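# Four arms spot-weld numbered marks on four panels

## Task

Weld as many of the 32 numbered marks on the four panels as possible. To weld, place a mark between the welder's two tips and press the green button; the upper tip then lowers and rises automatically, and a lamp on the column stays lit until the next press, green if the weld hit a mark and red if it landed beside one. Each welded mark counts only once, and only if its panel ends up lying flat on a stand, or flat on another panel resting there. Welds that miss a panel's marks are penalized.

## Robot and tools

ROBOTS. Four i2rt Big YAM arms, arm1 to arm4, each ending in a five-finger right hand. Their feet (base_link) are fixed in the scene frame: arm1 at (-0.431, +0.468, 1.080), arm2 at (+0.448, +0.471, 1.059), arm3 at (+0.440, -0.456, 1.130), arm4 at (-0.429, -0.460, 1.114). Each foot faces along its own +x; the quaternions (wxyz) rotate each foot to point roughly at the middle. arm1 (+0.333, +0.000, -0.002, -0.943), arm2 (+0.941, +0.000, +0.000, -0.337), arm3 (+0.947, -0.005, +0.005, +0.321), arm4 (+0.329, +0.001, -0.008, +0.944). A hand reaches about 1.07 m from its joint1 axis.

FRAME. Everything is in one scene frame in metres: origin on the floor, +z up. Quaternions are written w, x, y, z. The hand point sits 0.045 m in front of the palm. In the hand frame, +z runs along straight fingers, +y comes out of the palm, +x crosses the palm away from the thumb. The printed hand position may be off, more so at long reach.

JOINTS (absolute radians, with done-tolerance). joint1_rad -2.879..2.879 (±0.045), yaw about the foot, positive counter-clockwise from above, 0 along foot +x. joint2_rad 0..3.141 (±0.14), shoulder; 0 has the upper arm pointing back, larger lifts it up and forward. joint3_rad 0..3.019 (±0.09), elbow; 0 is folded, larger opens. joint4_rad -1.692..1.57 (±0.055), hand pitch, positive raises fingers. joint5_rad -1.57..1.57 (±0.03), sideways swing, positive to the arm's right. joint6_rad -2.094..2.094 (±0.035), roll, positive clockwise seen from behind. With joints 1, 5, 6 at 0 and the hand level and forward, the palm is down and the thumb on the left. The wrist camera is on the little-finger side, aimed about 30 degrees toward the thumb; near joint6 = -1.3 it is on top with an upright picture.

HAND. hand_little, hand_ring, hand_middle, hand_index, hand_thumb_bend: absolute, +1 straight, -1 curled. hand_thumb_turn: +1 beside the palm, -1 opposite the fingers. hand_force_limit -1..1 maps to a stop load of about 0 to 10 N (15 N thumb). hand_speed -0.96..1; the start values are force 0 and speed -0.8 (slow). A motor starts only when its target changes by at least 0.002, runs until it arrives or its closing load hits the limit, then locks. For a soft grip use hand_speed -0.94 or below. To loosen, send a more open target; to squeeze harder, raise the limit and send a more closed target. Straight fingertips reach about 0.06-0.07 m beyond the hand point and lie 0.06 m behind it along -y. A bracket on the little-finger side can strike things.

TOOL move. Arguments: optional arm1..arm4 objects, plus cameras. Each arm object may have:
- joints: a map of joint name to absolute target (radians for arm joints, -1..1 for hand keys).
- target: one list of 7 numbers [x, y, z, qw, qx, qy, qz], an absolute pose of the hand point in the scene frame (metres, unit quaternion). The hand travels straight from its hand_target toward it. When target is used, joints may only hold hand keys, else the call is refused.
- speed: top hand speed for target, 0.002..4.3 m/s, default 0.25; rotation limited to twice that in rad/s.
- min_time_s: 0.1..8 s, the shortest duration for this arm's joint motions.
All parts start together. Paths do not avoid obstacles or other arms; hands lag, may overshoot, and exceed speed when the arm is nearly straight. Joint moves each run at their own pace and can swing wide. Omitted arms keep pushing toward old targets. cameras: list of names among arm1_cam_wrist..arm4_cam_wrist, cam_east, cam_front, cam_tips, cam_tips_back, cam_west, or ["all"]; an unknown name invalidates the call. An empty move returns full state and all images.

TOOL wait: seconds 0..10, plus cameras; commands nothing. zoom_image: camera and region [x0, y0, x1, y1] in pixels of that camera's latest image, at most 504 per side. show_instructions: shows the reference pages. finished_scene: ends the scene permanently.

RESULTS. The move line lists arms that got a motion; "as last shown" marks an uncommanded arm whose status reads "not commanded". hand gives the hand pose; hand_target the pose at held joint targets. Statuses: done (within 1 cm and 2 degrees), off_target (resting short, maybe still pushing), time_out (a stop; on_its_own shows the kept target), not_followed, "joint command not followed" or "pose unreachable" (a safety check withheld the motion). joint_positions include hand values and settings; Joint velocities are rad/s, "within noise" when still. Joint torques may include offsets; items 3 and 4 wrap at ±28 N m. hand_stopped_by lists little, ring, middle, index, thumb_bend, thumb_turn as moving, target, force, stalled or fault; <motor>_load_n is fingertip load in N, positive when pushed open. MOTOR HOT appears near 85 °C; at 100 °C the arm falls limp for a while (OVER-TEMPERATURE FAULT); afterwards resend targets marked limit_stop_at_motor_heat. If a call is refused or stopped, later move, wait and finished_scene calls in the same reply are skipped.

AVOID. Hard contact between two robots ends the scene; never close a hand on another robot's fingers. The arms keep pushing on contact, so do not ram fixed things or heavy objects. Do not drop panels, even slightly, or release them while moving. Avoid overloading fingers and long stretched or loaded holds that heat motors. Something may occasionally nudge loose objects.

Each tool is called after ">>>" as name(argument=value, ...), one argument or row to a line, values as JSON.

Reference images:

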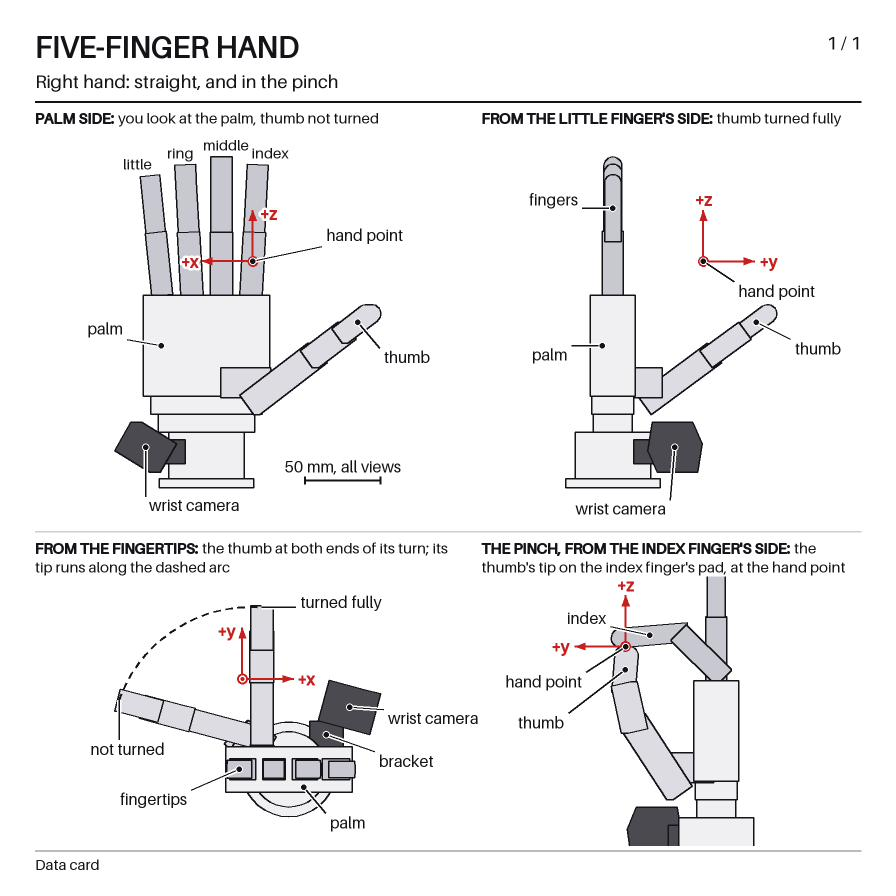

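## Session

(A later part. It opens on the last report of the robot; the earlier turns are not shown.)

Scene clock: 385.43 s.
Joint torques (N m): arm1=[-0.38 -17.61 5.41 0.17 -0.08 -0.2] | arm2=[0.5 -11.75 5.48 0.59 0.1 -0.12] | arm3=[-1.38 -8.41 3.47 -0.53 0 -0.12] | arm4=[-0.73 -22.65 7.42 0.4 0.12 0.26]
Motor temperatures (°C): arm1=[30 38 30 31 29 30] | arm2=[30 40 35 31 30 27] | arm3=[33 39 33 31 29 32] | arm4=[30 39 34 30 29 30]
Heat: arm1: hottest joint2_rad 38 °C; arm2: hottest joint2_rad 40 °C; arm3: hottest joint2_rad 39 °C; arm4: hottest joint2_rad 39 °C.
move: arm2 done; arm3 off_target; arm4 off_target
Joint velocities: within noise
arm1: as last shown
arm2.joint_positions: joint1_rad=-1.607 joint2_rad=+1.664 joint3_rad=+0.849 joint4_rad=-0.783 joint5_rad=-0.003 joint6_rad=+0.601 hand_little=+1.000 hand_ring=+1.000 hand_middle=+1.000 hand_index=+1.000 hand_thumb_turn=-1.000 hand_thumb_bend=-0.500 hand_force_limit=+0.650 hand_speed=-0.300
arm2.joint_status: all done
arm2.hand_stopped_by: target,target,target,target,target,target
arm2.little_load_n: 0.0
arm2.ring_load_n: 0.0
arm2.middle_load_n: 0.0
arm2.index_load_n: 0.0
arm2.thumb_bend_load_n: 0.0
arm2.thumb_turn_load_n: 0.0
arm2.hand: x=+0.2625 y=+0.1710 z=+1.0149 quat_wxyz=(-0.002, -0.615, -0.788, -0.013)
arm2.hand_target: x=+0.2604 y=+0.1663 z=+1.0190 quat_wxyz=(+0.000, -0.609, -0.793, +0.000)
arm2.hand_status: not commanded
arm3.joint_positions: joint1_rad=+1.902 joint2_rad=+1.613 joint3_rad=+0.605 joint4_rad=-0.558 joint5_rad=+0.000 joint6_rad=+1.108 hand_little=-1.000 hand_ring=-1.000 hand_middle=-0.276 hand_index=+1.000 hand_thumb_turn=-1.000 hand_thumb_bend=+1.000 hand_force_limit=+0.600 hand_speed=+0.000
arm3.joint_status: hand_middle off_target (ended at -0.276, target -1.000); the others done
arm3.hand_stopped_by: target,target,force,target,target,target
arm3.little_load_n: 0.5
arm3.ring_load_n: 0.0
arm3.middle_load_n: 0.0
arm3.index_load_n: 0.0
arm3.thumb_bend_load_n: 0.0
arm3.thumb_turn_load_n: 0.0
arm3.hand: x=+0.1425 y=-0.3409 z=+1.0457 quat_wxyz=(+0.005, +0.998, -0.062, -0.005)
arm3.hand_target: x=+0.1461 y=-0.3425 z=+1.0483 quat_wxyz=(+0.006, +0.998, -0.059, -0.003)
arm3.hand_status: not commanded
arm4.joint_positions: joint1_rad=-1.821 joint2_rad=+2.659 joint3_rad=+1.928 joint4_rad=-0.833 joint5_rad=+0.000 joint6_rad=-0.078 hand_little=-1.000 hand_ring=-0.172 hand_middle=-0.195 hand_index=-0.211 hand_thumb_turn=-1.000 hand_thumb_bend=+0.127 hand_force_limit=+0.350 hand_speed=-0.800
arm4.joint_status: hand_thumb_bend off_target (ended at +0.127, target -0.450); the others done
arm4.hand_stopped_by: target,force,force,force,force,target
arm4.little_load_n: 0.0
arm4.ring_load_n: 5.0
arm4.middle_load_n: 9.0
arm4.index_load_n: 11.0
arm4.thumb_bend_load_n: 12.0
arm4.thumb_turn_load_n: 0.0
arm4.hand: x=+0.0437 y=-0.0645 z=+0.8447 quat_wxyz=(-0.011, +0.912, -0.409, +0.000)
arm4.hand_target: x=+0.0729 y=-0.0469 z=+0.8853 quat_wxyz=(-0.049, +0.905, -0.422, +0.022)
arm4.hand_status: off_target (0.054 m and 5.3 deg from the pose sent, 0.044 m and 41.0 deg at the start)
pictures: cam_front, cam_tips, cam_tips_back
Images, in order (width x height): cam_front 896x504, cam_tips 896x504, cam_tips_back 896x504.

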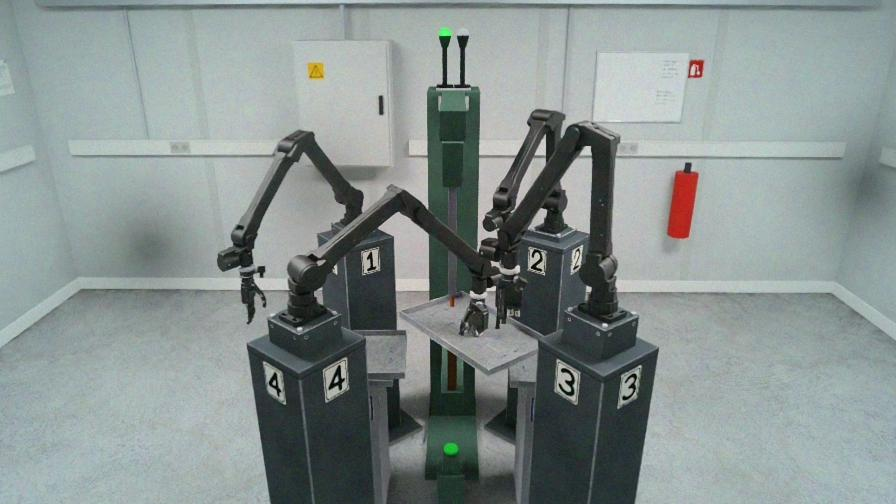

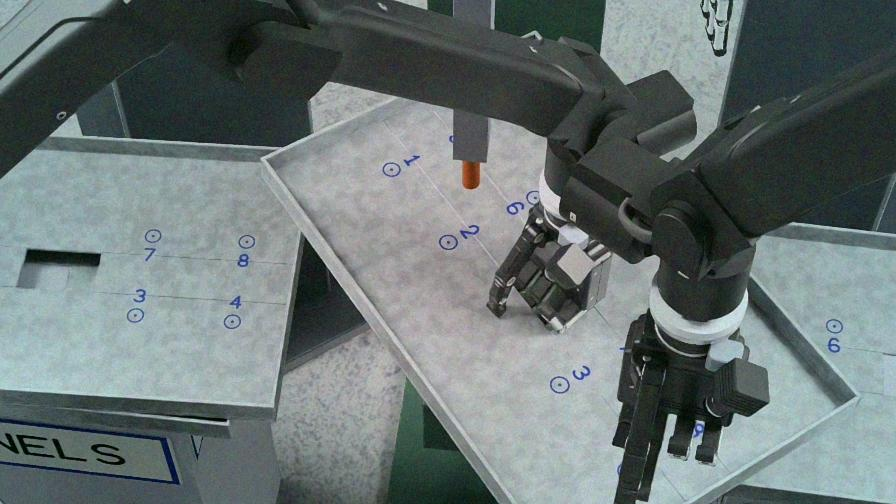

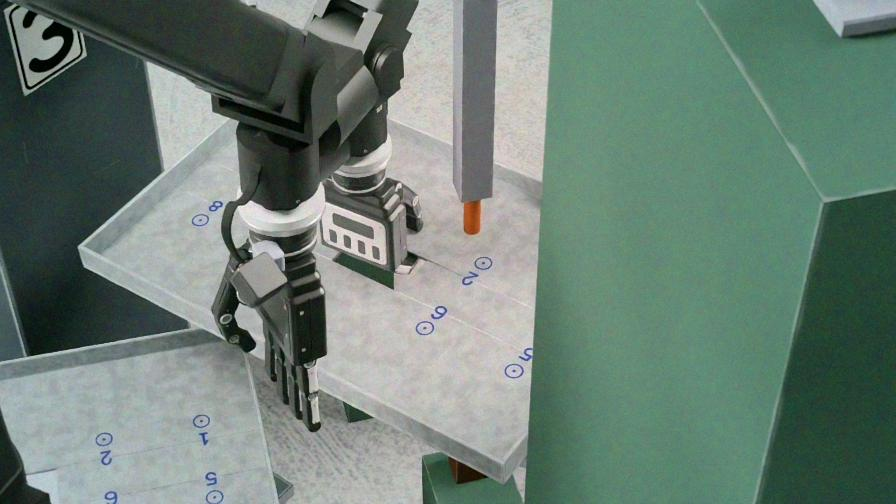

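>>> move(
  arm4={"target": [0.0863, -0.0177, 0.883, -0.0547, 0.9063, -0.4226, 0.0274], "speed": 0.1},
  arm3={"joints": {"joint1_rad": 2.72, "joint2_rad": 1.7, "joint3_rad": 0.7, "joint4_rad": -0.57, "joint5_rad": 0.0, "joint6_rad": -0.065, "hand_thumb_turn": 1.0, "hand_middle": -0.98}, "min_time_s": 1.1},
)

>>> move(
  arm3={"joints": {"joint1_rad": 2.706, "joint2_rad": 2.403, "joint3_rad": 1.17, "joint4_rad": -0.339, "joint5_rad": 0.008, "joint6_rad": -0.065}, "min_time_s": 1.3},
  cameras=["cam_tips", "cam_tips_back", "cam_front", "cam_west"],
)

Scene clock: 388.37 s.
Joint torques (N m): arm1=[-0.38 -17.67 5.45 0.17 -0.08 -0.2] | arm2=[0.26 -11.52 5.5 0.61 0.09 -0.13] | arm3=[-0.67 -8.41 5.9 -0.65 0.08 -0.06] | arm4=[1.08 -21.01 12.05 -0.32 -0.03 0.15]
Motor temperatures (°C): arm1=[30 38 30 31 29 30] | arm2=[30 40 35 31 29 27] | arm3=[33 38 33 31 29 32] | arm4=[30 39 34 30 29 30]
Heat: arm1: hottest joint2_rad 38 °C; arm2: hottest joint2_rad 40 °C; arm3: hottest joint2_rad 38 °C; arm4: hottest joint2_rad 39 °C.
move: arm3 done; arm4 off_target
Joint velocities: within noise
arm1, arm2: as last shown
arm3.joint_positions: joint1_rad=+2.721 joint2_rad=+1.691 joint3_rad=+0.673 joint4_rad=-0.558 joint5_rad=-0.001 joint6_rad=-0.056 hand_little=-1.000 hand_ring=-1.000 hand_middle=-0.980 hand_index=+1.000 hand_thumb_turn=+1.000 hand_thumb_bend=+1.000 hand_force_limit=+0.600 hand_speed=+0.000
arm3.joint_status: all done
arm3.hand_stopped_by: target,target,target,target,target,target
arm3.little_load_n: 0.0
arm3.ring_load_n: 0.0
arm3.middle_load_n: 0.0
arm3.index_load_n: 0.0
arm3.thumb_bend_load_n: 0.0
arm3.thumb_turn_load_n: 0.0
arm3.hand: x=+0.1808 y=-0.5466 z=+1.0383 quat_wxyz=(+0.003, +0.598, +0.802, -0.005)
arm3.hand_target: x=+0.1702 y=-0.5480 z=+1.0408 quat_wxyz=(+0.000, +0.595, +0.804, -0.007)
arm3.hand_status: not commanded
arm4.joint_positions: joint1_rad=-1.817 joint2_rad=+2.686 joint3_rad=+2.001 joint4_rad=-0.860 joint5_rad=+0.010 joint6_rad=-0.046 hand_little=-1.000 hand_ring=-0.173 hand_middle=-0.195 hand_index=-0.211 hand_thumb_turn=-1.000 hand_thumb_bend=+0.127 hand_force_limit=+0.350 hand_speed=-0.800
arm4.joint_status: not commanded
arm4.hand_stopped_by: target,force,force,force,force,target
arm4.little_load_n: 0.0
arm4.ring_load_n: 3.0
arm4.middle_load_n: 8.5
arm4.index_load_n: 13.5
arm4.thumb_bend_load_n: 11.0
arm4.thumb_turn_load_n: 1.5
arm4.hand: x=+0.0582 y=-0.0505 z=+0.8467 quat_wxyz=(-0.017, +0.906, -0.422, +0.008)
arm4.hand_target: x=+0.0842 y=-0.0191 z=+0.8844 quat_wxyz=(-0.055, +0.905, -0.422, +0.027)
arm4.hand_status: off_target (0.056 m and 4.8 deg from the pose sent, 0.074 m and 6.2 deg at the start)
pictures: none

Scene clock: 390.17 s.
Joint torques (N m): arm1=[-0.44 -17.67 5.46 0.16 -0.09 -0.19] | arm2=[0.26 -11.34 5.48 0.59 0.09 -0.11] | arm3=[-0.97 -14.39 3.47 0.57 0.14 -0.11] | arm4=[1.03 -21.07 12.05 -0.31 -0.03 0.16]
Motor temperatures (°C): arm1=[30 38 30 31 29 30] | arm2=[30 40 35 31 29 27] | arm3=[33 38 33 31 29 32] | arm4=[30 39 34 30 29 30]
Heat: arm1: hottest joint2_rad 38 °C; arm2: hottest joint2_rad 40 °C; arm3: hottest joint2_rad 38 °C; arm4: hottest joint2_rad 39 °C.
move: arm3 done
Joint velocities: within noise
arm1, arm2, arm4: as last shown
arm2.thumb_turn_load_n: -0.5
arm3.joint_positions: joint1_rad=+2.716 joint2_rad=+2.410 joint3_rad=+1.152 joint4_rad=-0.352 joint5_rad=+0.006 joint6_rad=-0.057 hand_little=-1.000 hand_ring=-1.000 hand_middle=-0.980 hand_index=+1.000 hand_thumb_turn=+1.000 hand_thumb_bend=+1.000 hand_force_limit=+0.600 hand_speed=+0.000
arm3.joint_status: all done
arm3.hand_stopped_by: target,target,target,target,target,target
arm3.little_load_n: 0.0
arm3.ring_load_n: 0.0
arm3.middle_load_n: 0.0
arm3.index_load_n: 0.0
arm3.thumb_bend_load_n: 0.0
arm3.thumb_turn_load_n: 0.0
arm3.hand: x=+0.0593 y=-0.5740 z=+0.8380 quat_wxyz=(+0.011, +0.599, +0.800, +0.010)
arm3.hand_target: x=+0.0412 y=-0.5730 z=+0.8406 quat_wxyz=(-0.002, +0.600, +0.800, -0.004)
arm3.hand_status: not commanded
arm4.middle_load_n: 8.0
arm4.thumb_bend_load_n: 11.5
arm4.thumb_turn_load_n: 1.0
pictures: cam_front, cam_tips, cam_tips_back, cam_west
Images, in order (width x height): cam_front 896x504, cam_tips 896x504, cam_tips_back 896x504, cam_west 896x504.

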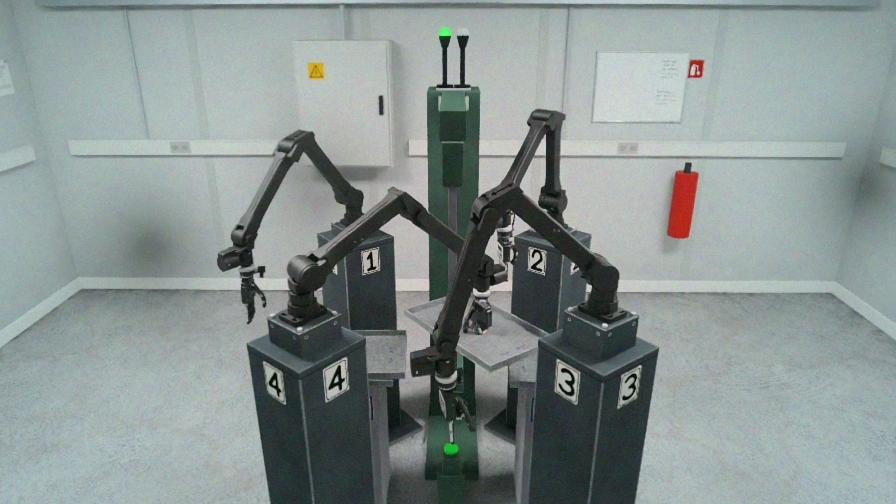

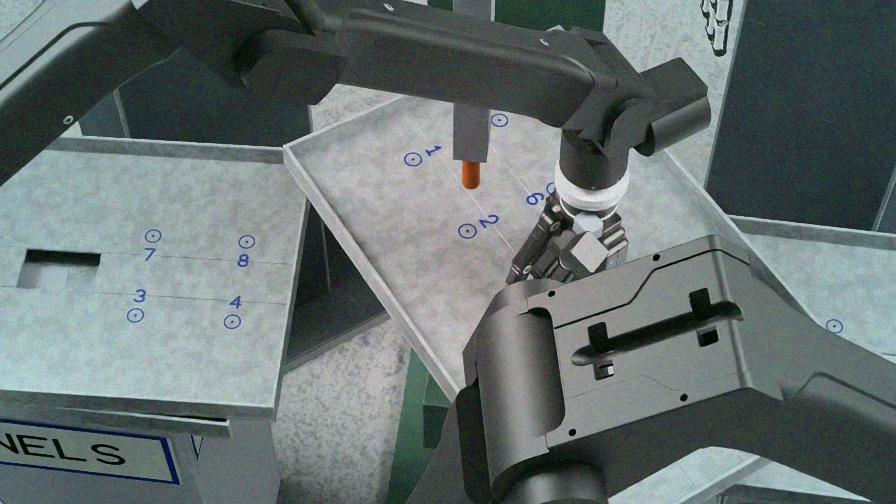

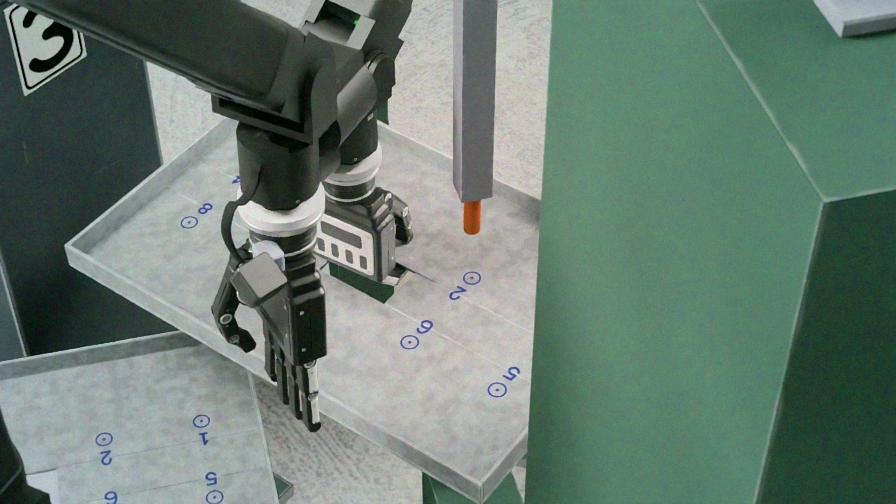

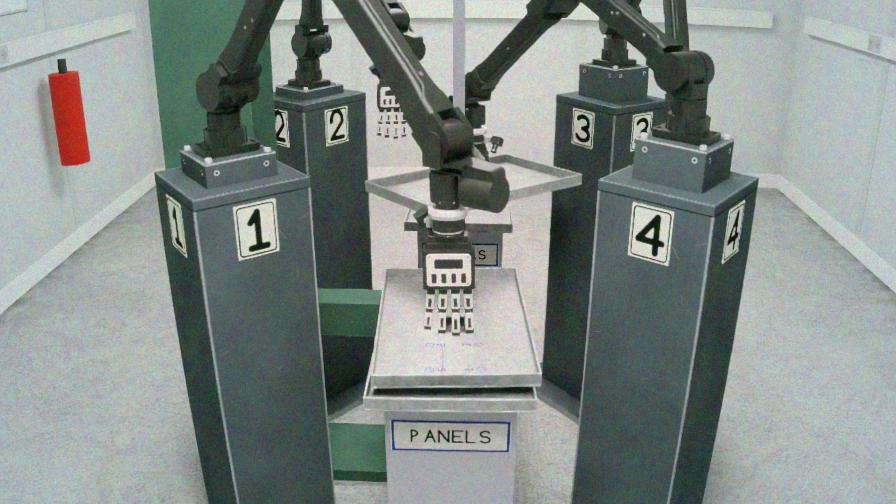

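>>> zoom_image(
  camera="cam_tips",
  region=[400, 150, 540, 290],
)

>>> zoom_image(
  camera="cam_tips_back",
  region=[380, 180, 560, 360],
)

Scaled by 3.600.

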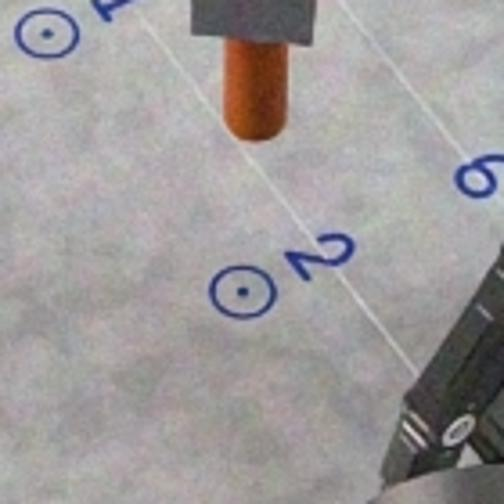

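Scaled by 2.800.

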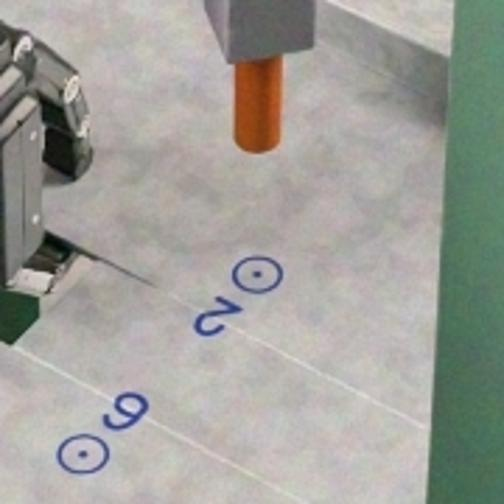

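>>> move(
  arm4={"target": [0.0890, -0.0125, 0.884, -0.0547, 0.9063, -0.4226, 0.0274], "speed": 0.1},
  cameras=["cam_tips", "cam_tips_back"],
)

>>> zoom_image(
  camera="cam_tips",
  region=[400, 150, 540, 290],
)

>>> zoom_image(
  camera="cam_tips_back",
  region=[380, 180, 560, 360],
)

Scene clock: 391.50 s.
Joint torques (N m): arm1=[-0.38 -17.49 5.45 0.18 -0.09 -0.2] | arm2=[0.32 -11.46 5.42 0.61 0.09 -0.11] | arm3=[-1.26 -15.56 3.48 0.32 0.14 -0.14] | arm4=[1.14 -21.01 12.56 -0.31 -0.03 0.17]
Motor temperatures (°C): arm1=[30 38 30 31 29 30] | arm2=[30 40 35 31 29 27] | arm3=[33 38 33 31 29 32] | arm4=[30 40 35 30 29 30]
Heat: arm1: hottest joint2_rad 38 °C; arm2: hottest joint2_rad 40 °C; arm3: hottest joint2_rad 38 °C; arm4: hottest joint2_rad 40 °C.
move: arm4 off_target
Joint velocities: within noise
arm1.joint_positions: joint1_rad=+0.290 joint2_rad=+2.236 joint3_rad=+1.384 joint4_rad=-0.687 joint5_rad=+0.004 joint6_rad=+0.978 hand_little=+1.000 hand_ring=+1.000 hand_middle=+1.000 hand_index=+1.000 hand_thumb_turn=-1.000 hand_thumb_bend=+0.100 hand_force_limit=+0.200 hand_speed=+0.200
arm1.joint_status: not commanded
arm1.hand_stopped_by: target,target,target,target,target,target
arm1.little_load_n: -0.5
arm1.ring_load_n: 0.0
arm1.middle_load_n: 0.0
arm1.index_load_n: 0.0
arm1.thumb_bend_load_n: 0.0
arm1.thumb_turn_load_n: 0.0
arm1.hand: x=-0.6941 y=-0.0324 z=+0.9118 quat_wxyz=(-0.003, -0.710, -0.704, +0.017)
arm1.hand_target: x=-0.6899 y=-0.0200 z=+0.9004 quat_wxyz=(+0.000, -0.707, -0.707, +0.000)
arm1.hand_status: not commanded
arm2, arm3: as last shown
arm2.thumb_turn_load_n: 0.0
arm4.joint_positions: joint1_rad=-1.814 joint2_rad=+2.697 joint3_rad=+2.025 joint4_rad=-0.877 joint5_rad=+0.010 joint6_rad=-0.044 hand_little=-1.000 hand_ring=-0.173 hand_middle=-0.195 hand_index=-0.211 hand_thumb_turn=-1.000 hand_thumb_bend=+0.127 hand_force_limit=+0.350 hand_speed=-0.800
arm4.joint_status: not commanded
arm4.hand_stopped_by: target,force,force,force,force,target
arm4.little_load_n: 0.0
arm4.ring_load_n: 3.0
arm4.middle_load_n: 8.5
arm4.index_load_n: 13.5
arm4.thumb_bend_load_n: 11.5
arm4.thumb_turn_load_n: 1.0
arm4.hand: x=+0.0598 y=-0.0467 z=+0.8470 quat_wxyz=(-0.016, +0.906, -0.422, +0.007)
arm4.hand_target: x=+0.0867 y=-0.0140 z=+0.8855 quat_wxyz=(-0.055, +0.905, -0.422, +0.027)
arm4.hand_status: off_target (0.058 m and 5.0 deg from the pose sent, 0.061 m and 4.8 deg at the start)
Images, in order (width x height): cam_tips 896x504, cam_tips_back 896x504.

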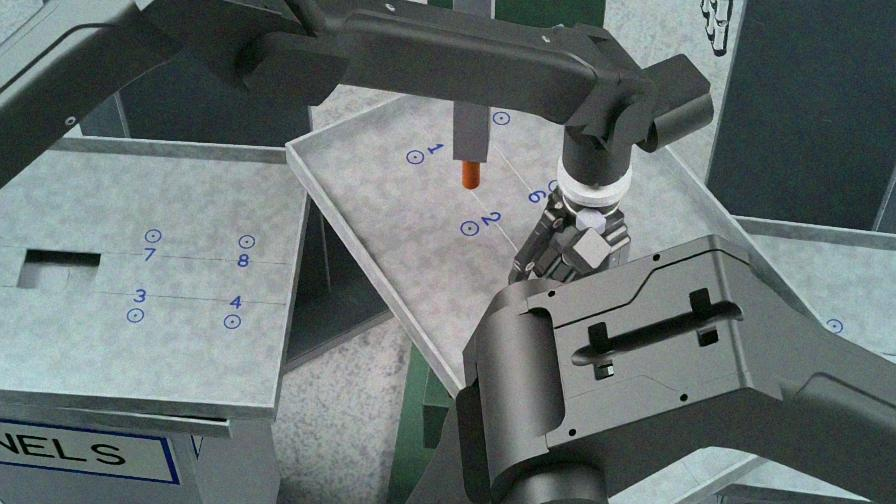

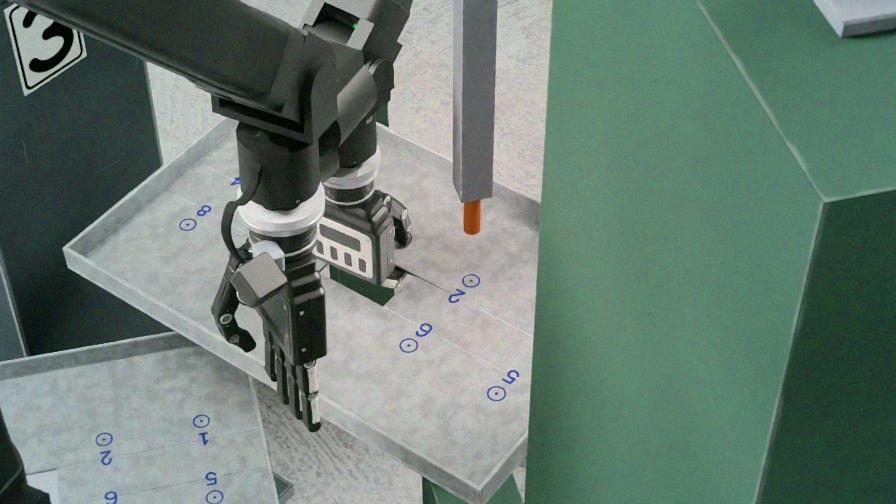

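Scaled by 3.600.

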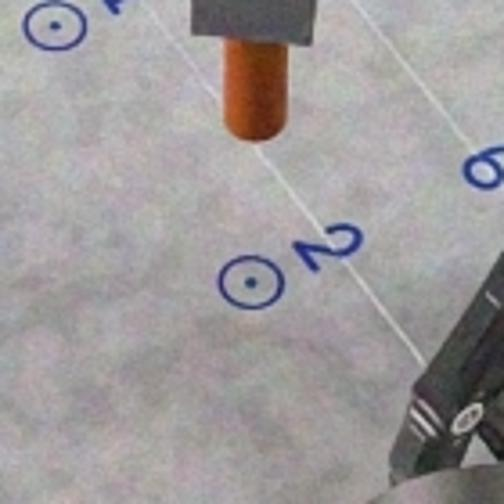

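Scaled by 2.800.

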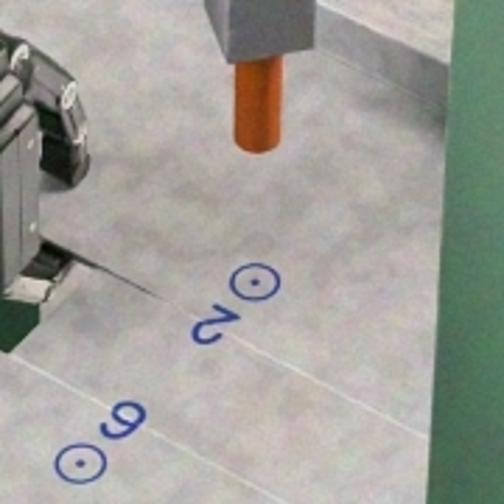

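>>> move(
  arm3={"target": [0.0446, -0.5750, 0.803, 0.0, 0.598, 0.8018, 0.0], "speed": 0.1},
)

>>> move(
  arm3={"target": [0.0446, -0.5750, 0.845, 0.0, 0.598, 0.8018, 0.0], "speed": 0.15},
  cameras=["cam_front", "cam_tips"],
)

Scene clock: 392.73 s.
Joint torques (N m): arm1=[-0.5 -17.61 5.44 0.16 -0.08 -0.19] | arm2=[0.21 -11.69 5.48 0.57 0.09 -0.13] | arm3=[-0.91 -13.92 3.02 0.43 0.08 -0.08] | arm4=[1.08 -21.07 12.57 -0.34 -0.03 0.17]
Motor temperatures (°C): arm1=[30 38 30 31 29 30] | arm2=[30 39 35 31 29 27] | arm3=[33 38 33 31 29 32] | arm4=[30 39 35 30 29 30]
Heat: arm1: hottest joint2_rad 38 °C; arm2: hottest joint2_rad 39 °C; arm3: hottest joint2_rad 38 °C; arm4: hottest joint2_rad 39 °C.
move: arm3 done
Joint velocities: within noise
arm1, arm2, arm4: as last shown
arm1.little_load_n: 0.0
arm3.joint_positions: joint1_rad=+2.716 joint2_rad=+2.481 joint3_rad=+1.200 joint4_rad=-0.306 joint5_rad=+0.008 joint6_rad=-0.058 hand_little=-1.000 hand_ring=-1.000 hand_middle=-0.980 hand_index=+1.000 hand_thumb_turn=+1.000 hand_thumb_bend=+1.000 hand_force_limit=+0.600 hand_speed=+0.000
arm3.joint_status: not commanded
arm3.hand_stopped_by: target,target,target,target,target,target
arm3.little_load_n: 0.0
arm3.ring_load_n: 0.0
arm3.middle_load_n: 0.0
arm3.index_load_n: -1.5
arm3.thumb_bend_load_n: 0.0
arm3.thumb_turn_load_n: 0.0
arm3.hand: x=+0.0481 y=-0.5764 z=+0.8101 quat_wxyz=(+0.003, +0.599, +0.801, +0.002)
arm3.hand_target: x=+0.0447 y=-0.5750 z=+0.8031 quat_wxyz=(+0.000, +0.598, +0.802, +0.000)
arm3.hand_status: done (0.008 m and 0.4 deg from the pose sent, 0.038 m and 1.7 deg at the start)
arm4.middle_load_n: 8.0
arm4.index_load_n: 14.0
pictures: none

Scene clock: 393.83 s.
Joint torques (N m): arm1=[-0.44 -17.61 5.45 0.16 -0.08 -0.21] | arm2=[0.32 -11.4 5.39 0.57 0.09 -0.09] | arm3=[-0.09 -15.03 1.99 -0.66 0.11 -0.05] | arm4=[0.85 -21.13 12.41 -0.27 -0.44 0.15]
Motor temperatures (°C): arm1=[30 38 30 31 29 30] | arm2=[30 39 35 31 29 27] | arm3=[33 38 33 31 29 32] | arm4=[30 39 35 30 29 30]
Heat: arm1: hottest joint2_rad 38 °C; arm2: hottest joint2_rad 39 °C; arm3: hottest joint2_rad 38 °C; arm4: hottest joint2_rad 39 °C.
move: arm3 done
Joint velocities: within noise
arm1, arm2, arm4: as last shown
arm3.joint_positions: joint1_rad=+2.716 joint2_rad=+2.404 joint3_rad=+1.169 joint4_rad=-0.339 joint5_rad=+0.008 joint6_rad=-0.059 hand_little=-1.000 hand_ring=-1.000 hand_middle=-0.980 hand_index=+1.000 hand_thumb_turn=+1.000 hand_thumb_bend=+1.000 hand_force_limit=+0.600 hand_speed=+0.000
arm3.joint_status: not commanded
arm3.hand_stopped_by: target,target,target,target,target,target
arm3.little_load_n: 0.0
arm3.ring_load_n: 0.0
arm3.middle_load_n: 0.0
arm3.index_load_n: 0.0
arm3.thumb_bend_load_n: 0.0
arm3.thumb_turn_load_n: 0.0
arm3.hand: x=+0.0430 y=-0.5773 z=+0.8403 quat_wxyz=(-0.001, +0.599, +0.801, -0.003)
arm3.hand_target: x=+0.0447 y=-0.5750 z=+0.8449 quat_wxyz=(+0.000, +0.598, +0.802, +0.000)
arm3.hand_status: done (0.005 m and 0.4 deg from the pose sent, 0.035 m and 0.4 deg at the start)
arm4.joint_positions: joint1_rad=-1.811 joint2_rad=+2.697 joint3_rad=+2.027 joint4_rad=-0.879 joint5_rad=+0.020 joint6_rad=-0.042 hand_little=-1.000 hand_ring=-0.173 hand_middle=-0.195 hand_index=-0.211 hand_thumb_turn=-1.000 hand_thumb_bend=+0.125 hand_force_limit=+0.350 hand_speed=-0.800
arm4.little_load_n: -4.0
arm4.ring_load_n: 3.5
arm4.middle_load_n: 12.5
arm4.index_load_n: 16.0
arm4.thumb_bend_load_n: 2.5
arm4.thumb_turn_load_n: 0.0
arm4.hand: x=+0.0601 y=-0.0464 z=+0.8473 quat_wxyz=(-0.014, +0.907, -0.421, +0.012)
arm4.hand_target: x=+0.0867 y=-0.0139 z=+0.8857 quat_wxyz=(-0.055, +0.905, -0.422, +0.027)
Images, in order (width x height): cam_front 896x504, cam_tips 896x504.

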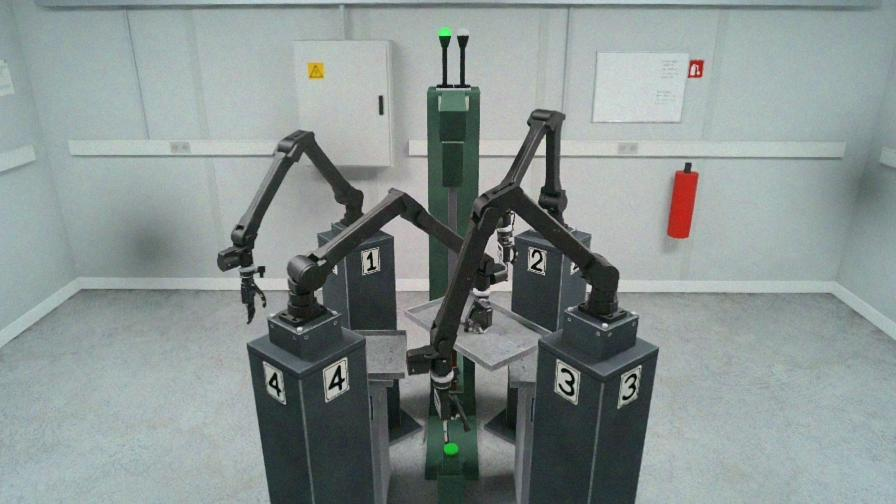

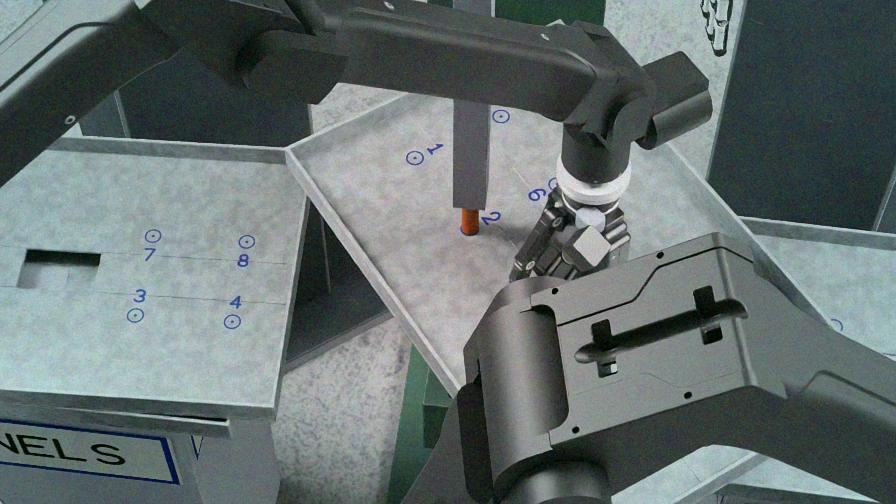

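>>> wait(
  seconds=0.8,
  cameras=["cam_front", "cam_tips"],
)

Scene clock: 395.37 s.
Joint torques (N m): arm1=[-0.5 -17.61 5.45 0.16 -0.08 -0.2] | arm2=[0.38 -11.4 5.48 0.61 0.1 -0.11] | arm3=[0.03 -15.38 1.83 -0.8 0.08 -0.11] | arm4=[0.85 -21.07 12.34 -0.2 -0.02 0.12]
Motor temperatures (°C): arm1=[30 38 30 31 29 30] | arm2=[30 39 34 31 29 27] | arm3=[33 38 33 31 29 32] | arm4=[30 39 35 30 29 30]
Heat: arm1: hottest joint2_rad 38 °C; arm2: hottest joint2_rad 39 °C; arm3: hottest joint2_rad 38 °C; arm4: hottest joint2_rad 39 °C.
Joint velocities: within noise
arm1.joint_positions: joint1_rad=+0.290 joint2_rad=+2.236 joint3_rad=+1.384 joint4_rad=-0.687 joint5_rad=+0.004 joint6_rad=+0.978 hand_little=+1.000 hand_ring=+1.000 hand_middle=+1.000 hand_index=+1.000 hand_thumb_turn=-1.000 hand_thumb_bend=+0.100 hand_force_limit=+0.200 hand_speed=+0.200
arm1.joint_status: not commanded
arm1.hand_stopped_by: target,target,target,target,target,target
arm1.little_load_n: 0.0
arm1.ring_load_n: 0.0
arm1.middle_load_n: 0.0
arm1.index_load_n: 0.0
arm1.thumb_bend_load_n: 0.0
arm1.thumb_turn_load_n: 0.0
arm1.hand: x=-0.6941 y=-0.0324 z=+0.9118 quat_wxyz=(-0.003, -0.710, -0.704, +0.017)
arm1.hand_target: x=-0.6899 y=-0.0200 z=+0.9004 quat_wxyz=(+0.000, -0.707, -0.707, +0.000)
arm1.hand_status: not commanded
arm2.joint_positions: joint1_rad=-1.607 joint2_rad=+1.664 joint3_rad=+0.849 joint4_rad=-0.783 joint5_rad=-0.003 joint6_rad=+0.601 hand_little=+1.000 hand_ring=+1.000 hand_middle=+1.000 hand_index=+1.000 hand_thumb_turn=-1.000 hand_thumb_bend=-0.500 hand_force_limit=+0.650 hand_speed=-0.300
arm2.joint_status: not commanded
arm2.hand_stopped_by: target,target,target,target,target,target
arm2.little_load_n: 0.0
arm2.ring_load_n: 0.0
arm2.middle_load_n: 0.0
arm2.index_load_n: 0.0
arm2.thumb_bend_load_n: 0.0
arm2.thumb_turn_load_n: 0.0
arm2.hand: x=+0.2625 y=+0.1710 z=+1.0149 quat_wxyz=(-0.002, -0.615, -0.788, -0.013)
arm2.hand_target: x=+0.2604 y=+0.1663 z=+1.0190 quat_wxyz=(+0.000, -0.609, -0.793, +0.000)
arm2.hand_status: not commanded
arm3.joint_positions: joint1_rad=+2.716 joint2_rad=+2.404 joint3_rad=+1.169 joint4_rad=-0.339 joint5_rad=+0.008 joint6_rad=-0.059 hand_little=-1.000 hand_ring=-1.000 hand_middle=-0.980 hand_index=+1.000 hand_thumb_turn=+1.000 hand_thumb_bend=+1.000 hand_force_limit=+0.600 hand_speed=+0.000
arm3.joint_status: not commanded
arm3.hand_stopped_by: target,target,target,target,target,target
arm3.little_load_n: 0.0
arm3.ring_load_n: 0.0
arm3.middle_load_n: 0.0
arm3.index_load_n: 0.0
arm3.thumb_bend_load_n: -0.5
arm3.thumb_turn_load_n: 0.0
arm3.hand: x=+0.0430 y=-0.5773 z=+0.8403 quat_wxyz=(-0.001, +0.599, +0.801, -0.003)
arm3.hand_target: x=+0.0447 y=-0.5750 z=+0.8449 quat_wxyz=(+0.000, +0.598, +0.802, +0.000)
arm3.hand_status: done (0.005 m and 0.4 deg from the pose sent, 0.035 m and 0.4 deg at the start)
arm4.joint_positions: joint1_rad=-1.811 joint2_rad=+2.698 joint3_rad=+2.028 joint4_rad=-0.880 joint5_rad=+0.010 joint6_rad=-0.039 hand_little=-1.000 hand_ring=-0.173 hand_middle=-0.195 hand_index=-0.211 hand_thumb_turn=-1.000 hand_thumb_bend=+0.125 hand_force_limit=+0.350 hand_speed=-0.800
arm4.joint_status: not commanded
arm4.hand_stopped_by: target,force,force,force,force,target
arm4.little_load_n: 0.0
arm4.ring_load_n: 3.5
arm4.middle_load_n: 10.0
arm4.index_load_n: 15.5
arm4.thumb_bend_load_n: 2.0
arm4.thumb_turn_load_n: 0.0
arm4.hand: x=+0.0584 y=-0.0449 z=+0.8472 quat_wxyz=(-0.015, +0.906, -0.423, +0.007)
arm4.hand_target: x=+0.0867 y=-0.0139 z=+0.8857 quat_wxyz=(-0.055, +0.905, -0.422, +0.027)
arm4.hand_status: not commanded
wait: 0.80 s; at rest from the start
Images, in order (width x height): cam_front 896x504, cam_tips 896x504.

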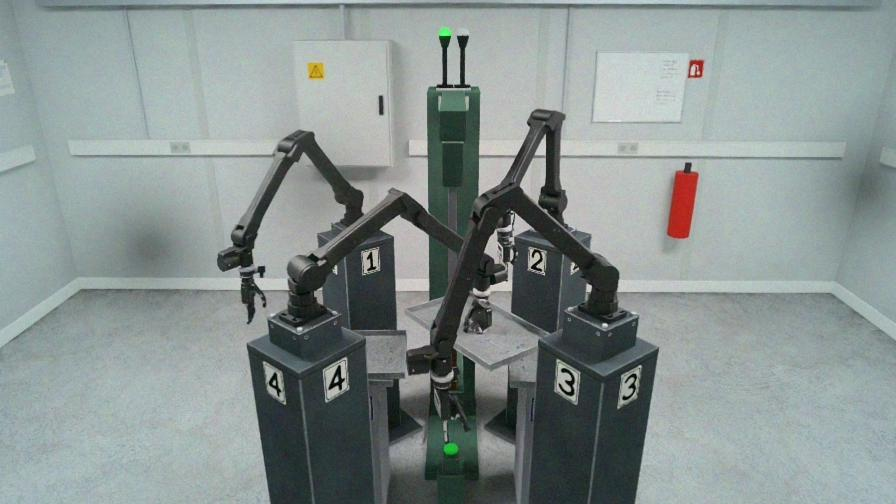

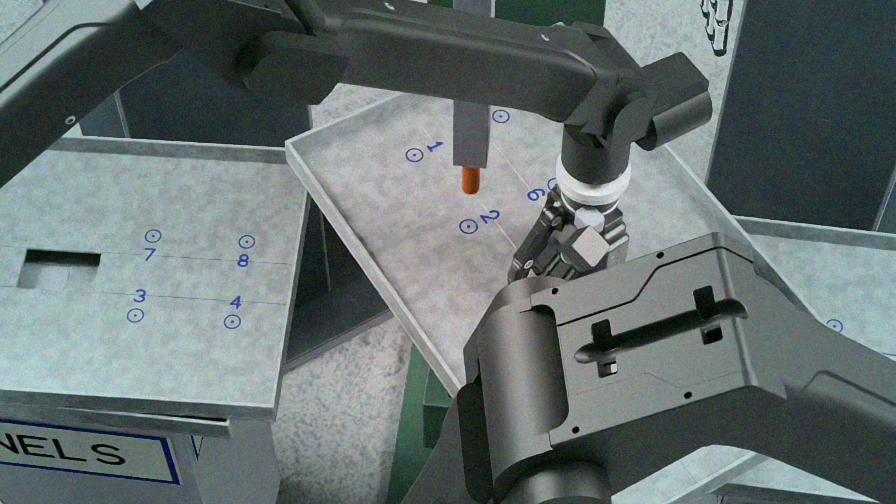

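>>> move(
  arm4={"target": [0.1404, -0.1215, 0.882, -0.0623, 0.9063, -0.4226, 0.0415], "speed": 0.2},
  arm3={"target": [0.0446, -0.5750, 0.830, 0.0, 0.598, 0.8018, 0.0], "speed": 0.1},
)

>>> move(
  arm4={"target": [0.1643, -0.1069, 0.886, -0.0623, 0.9063, -0.4226, 0.0415], "speed": 0.1},
  cameras=["cam_tips", "cam_tips_back"],
)

>>> zoom_image(
  camera="cam_tips",
  region=[400, 150, 540, 290],
)

>>> zoom_image(
  camera="cam_tips_back",
  region=[380, 180, 560, 360],
)

Scene clock: 397.13 s.
Joint torques (N m): arm1=[-0.5 -17.67 5.44 0.14 -0.09 -0.2] | arm2=[0.5 -11.28 5.44 0.66 0.1 -0.11] | arm3=[-0.26 -13.63 2.99 0.06 0.11 -0.1] | arm4=[1.38 -22.89 7.5 0.31 0.16 -0.17]
Motor temperatures (°C): arm1=[30 38 30 31 29 30] | arm2=[30 39 34 31 29 27] | arm3=[33 38 33 31 29 32] | arm4=[30 39 35 30 29 30]
Heat: arm1: hottest joint2_rad 38 °C; arm2: hottest joint2_rad 39 °C; arm3: hottest joint2_rad 38 °C; arm4: hottest joint2_rad 39 °C.
move: arm3 done; arm4 off_target
Joint velocities: within noise
arm1, arm2: as last shown
arm1.ring_load_n: 0.5
arm3.joint_positions: joint1_rad=+2.716 joint2_rad=+2.422 joint3_rad=+1.169 joint4_rad=-0.339 joint5_rad=+0.008 joint6_rad=-0.059 hand_little=-1.000 hand_ring=-1.000 hand_middle=-0.980 hand_index=+1.000 hand_thumb_turn=+1.000 hand_thumb_bend=+1.000 hand_force_limit=+0.600 hand_speed=+0.000
arm3.joint_status: not commanded
arm3.hand_stopped_by: target,target,target,target,target,target
arm3.little_load_n: 0.0
arm3.ring_load_n: 0.0
arm3.middle_load_n: 0.0
arm3.index_load_n: 0.0
arm3.thumb_bend_load_n: 0.0
arm3.thumb_turn_load_n: 0.0
arm3.hand: x=+0.0504 y=-0.5756 z=+0.8333 quat_wxyz=(+0.004, +0.599, +0.801, +0.004)
arm3.hand_target: x=+0.0448 y=-0.5750 z=+0.8300 quat_wxyz=(+0.000, +0.598, +0.802, +0.000)
arm3.hand_status: done (0.007 m and 0.7 deg from the pose sent, 0.011 m and 0.4 deg at the start)
arm4.joint_positions: joint1_rad=-1.980 joint2_rad=+2.669 joint3_rad=+1.945 joint4_rad=-0.792 joint5_rad=+0.002 joint6_rad=-0.174 hand_little=-1.000 hand_ring=-0.172 hand_middle=-0.195 hand_index=-0.211 hand_thumb_turn=-1.000 hand_thumb_bend=+0.125 hand_force_limit=+0.350 hand_speed=-0.800
arm4.joint_status: not commanded
arm4.hand_stopped_by: target,force,force,force,force,target
arm4.little_load_n: 0.0
arm4.ring_load_n: 8.0
arm4.middle_load_n: 11.5
arm4.index_load_n: 11.0
arm4.thumb_bend_load_n: 2.5
arm4.thumb_turn_load_n: 0.0
arm4.hand: x=+0.1150 y=-0.1436 z=+0.8393 quat_wxyz=(-0.030, +0.899, -0.438, +0.015)
arm4.hand_target: x=+0.1391 y=-0.1220 z=+0.8818 quat_wxyz=(-0.062, +0.904, -0.422, +0.041)
arm4.hand_status: off_target (0.054 m and 5.2 deg from the pose sent, 0.117 m and 6.7 deg at the start)
pictures: none

Scene clock: 398.40 s.
Joint torques (N m): arm1=[-0.5 -17.67 5.42 0.14 -0.08 -0.2] | arm2=[0.21 -11.11 5.49 0.65 0.11 -0.12] | arm3=[0.09 -14.33 3.03 0.32 0.15 -0.11] | arm4=[1.03 -21.54 12.31 -0.28 -0.07 -0.09]
Motor temperatures (°C): arm1=[30 38 30 31 29 30] | arm2=[30 39 34 31 29 27] | arm3=[33 38 33 31 29 32] | arm4=[30 39 35 30 29 30]
Heat: arm1: hottest joint2_rad 38 °C; arm2: hottest joint2_rad 39 °C; arm3: hottest joint2_rad 38 °C; arm4: hottest joint2_rad 39 °C.
move: arm4 off_target
Joint velocities: within noise
arm1, arm2, arm3: as last shown
arm1.ring_load_n: 0.0
arm4.joint_positions: joint1_rad=-1.975 joint2_rad=+2.702 joint3_rad=+2.042 joint4_rad=-0.862 joint5_rad=+0.008 joint6_rad=-0.181 hand_little=-1.000 hand_ring=-0.173 hand_middle=-0.195 hand_index=-0.211 hand_thumb_turn=-1.000 hand_thumb_bend=+0.125 hand_force_limit=+0.350 hand_speed=-0.800
arm4.joint_status: not commanded
arm4.hand_stopped_by: target,force,force,force,force,target
arm4.little_load_n: 0.0
arm4.ring_load_n: 4.0
arm4.middle_load_n: 10.0
arm4.index_load_n: 15.5
arm4.thumb_bend_load_n: 2.0
arm4.thumb_turn_load_n: 0.0
arm4.hand: x=+0.1291 y=-0.1340 z=+0.8458 quat_wxyz=(-0.025, +0.901, -0.432, +0.015)
arm4.hand_target: x=+0.1618 y=-0.1079 z=+0.8873 quat_wxyz=(-0.062, +0.904, -0.421, +0.042)
arm4.hand_status: off_target (0.060 m and 5.3 deg from the pose sent, 0.077 m and 5.2 deg at the start)
Images, in order (width x height): cam_tips 896x504, cam_tips_back 896x504.

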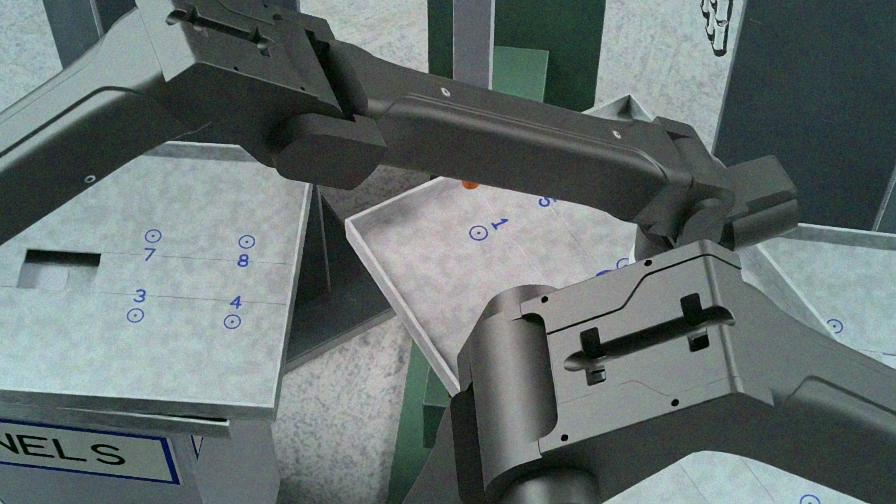

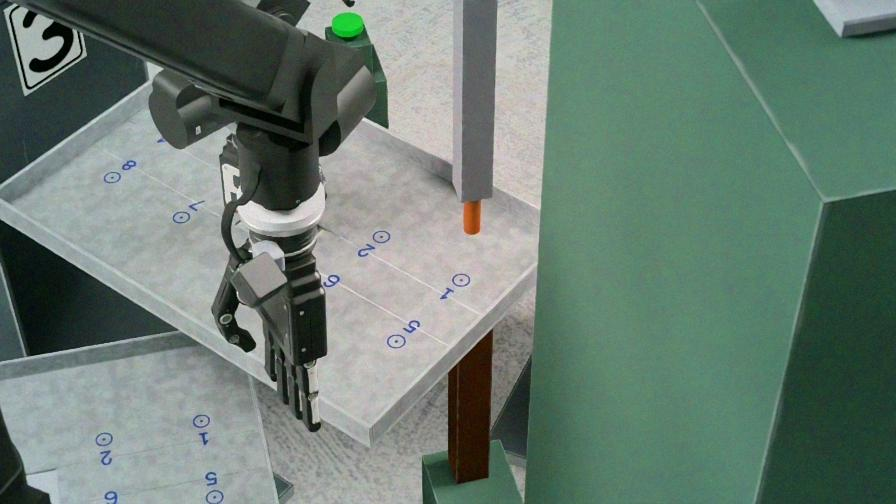

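Scaled by 3.600.

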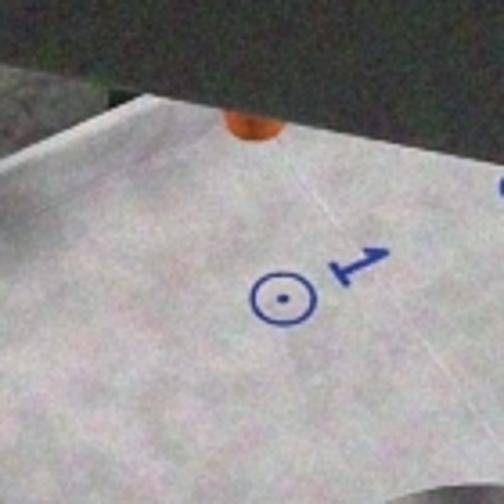

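Scaled by 2.800.

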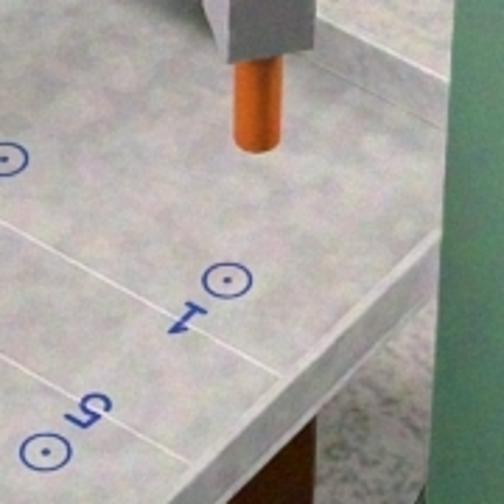

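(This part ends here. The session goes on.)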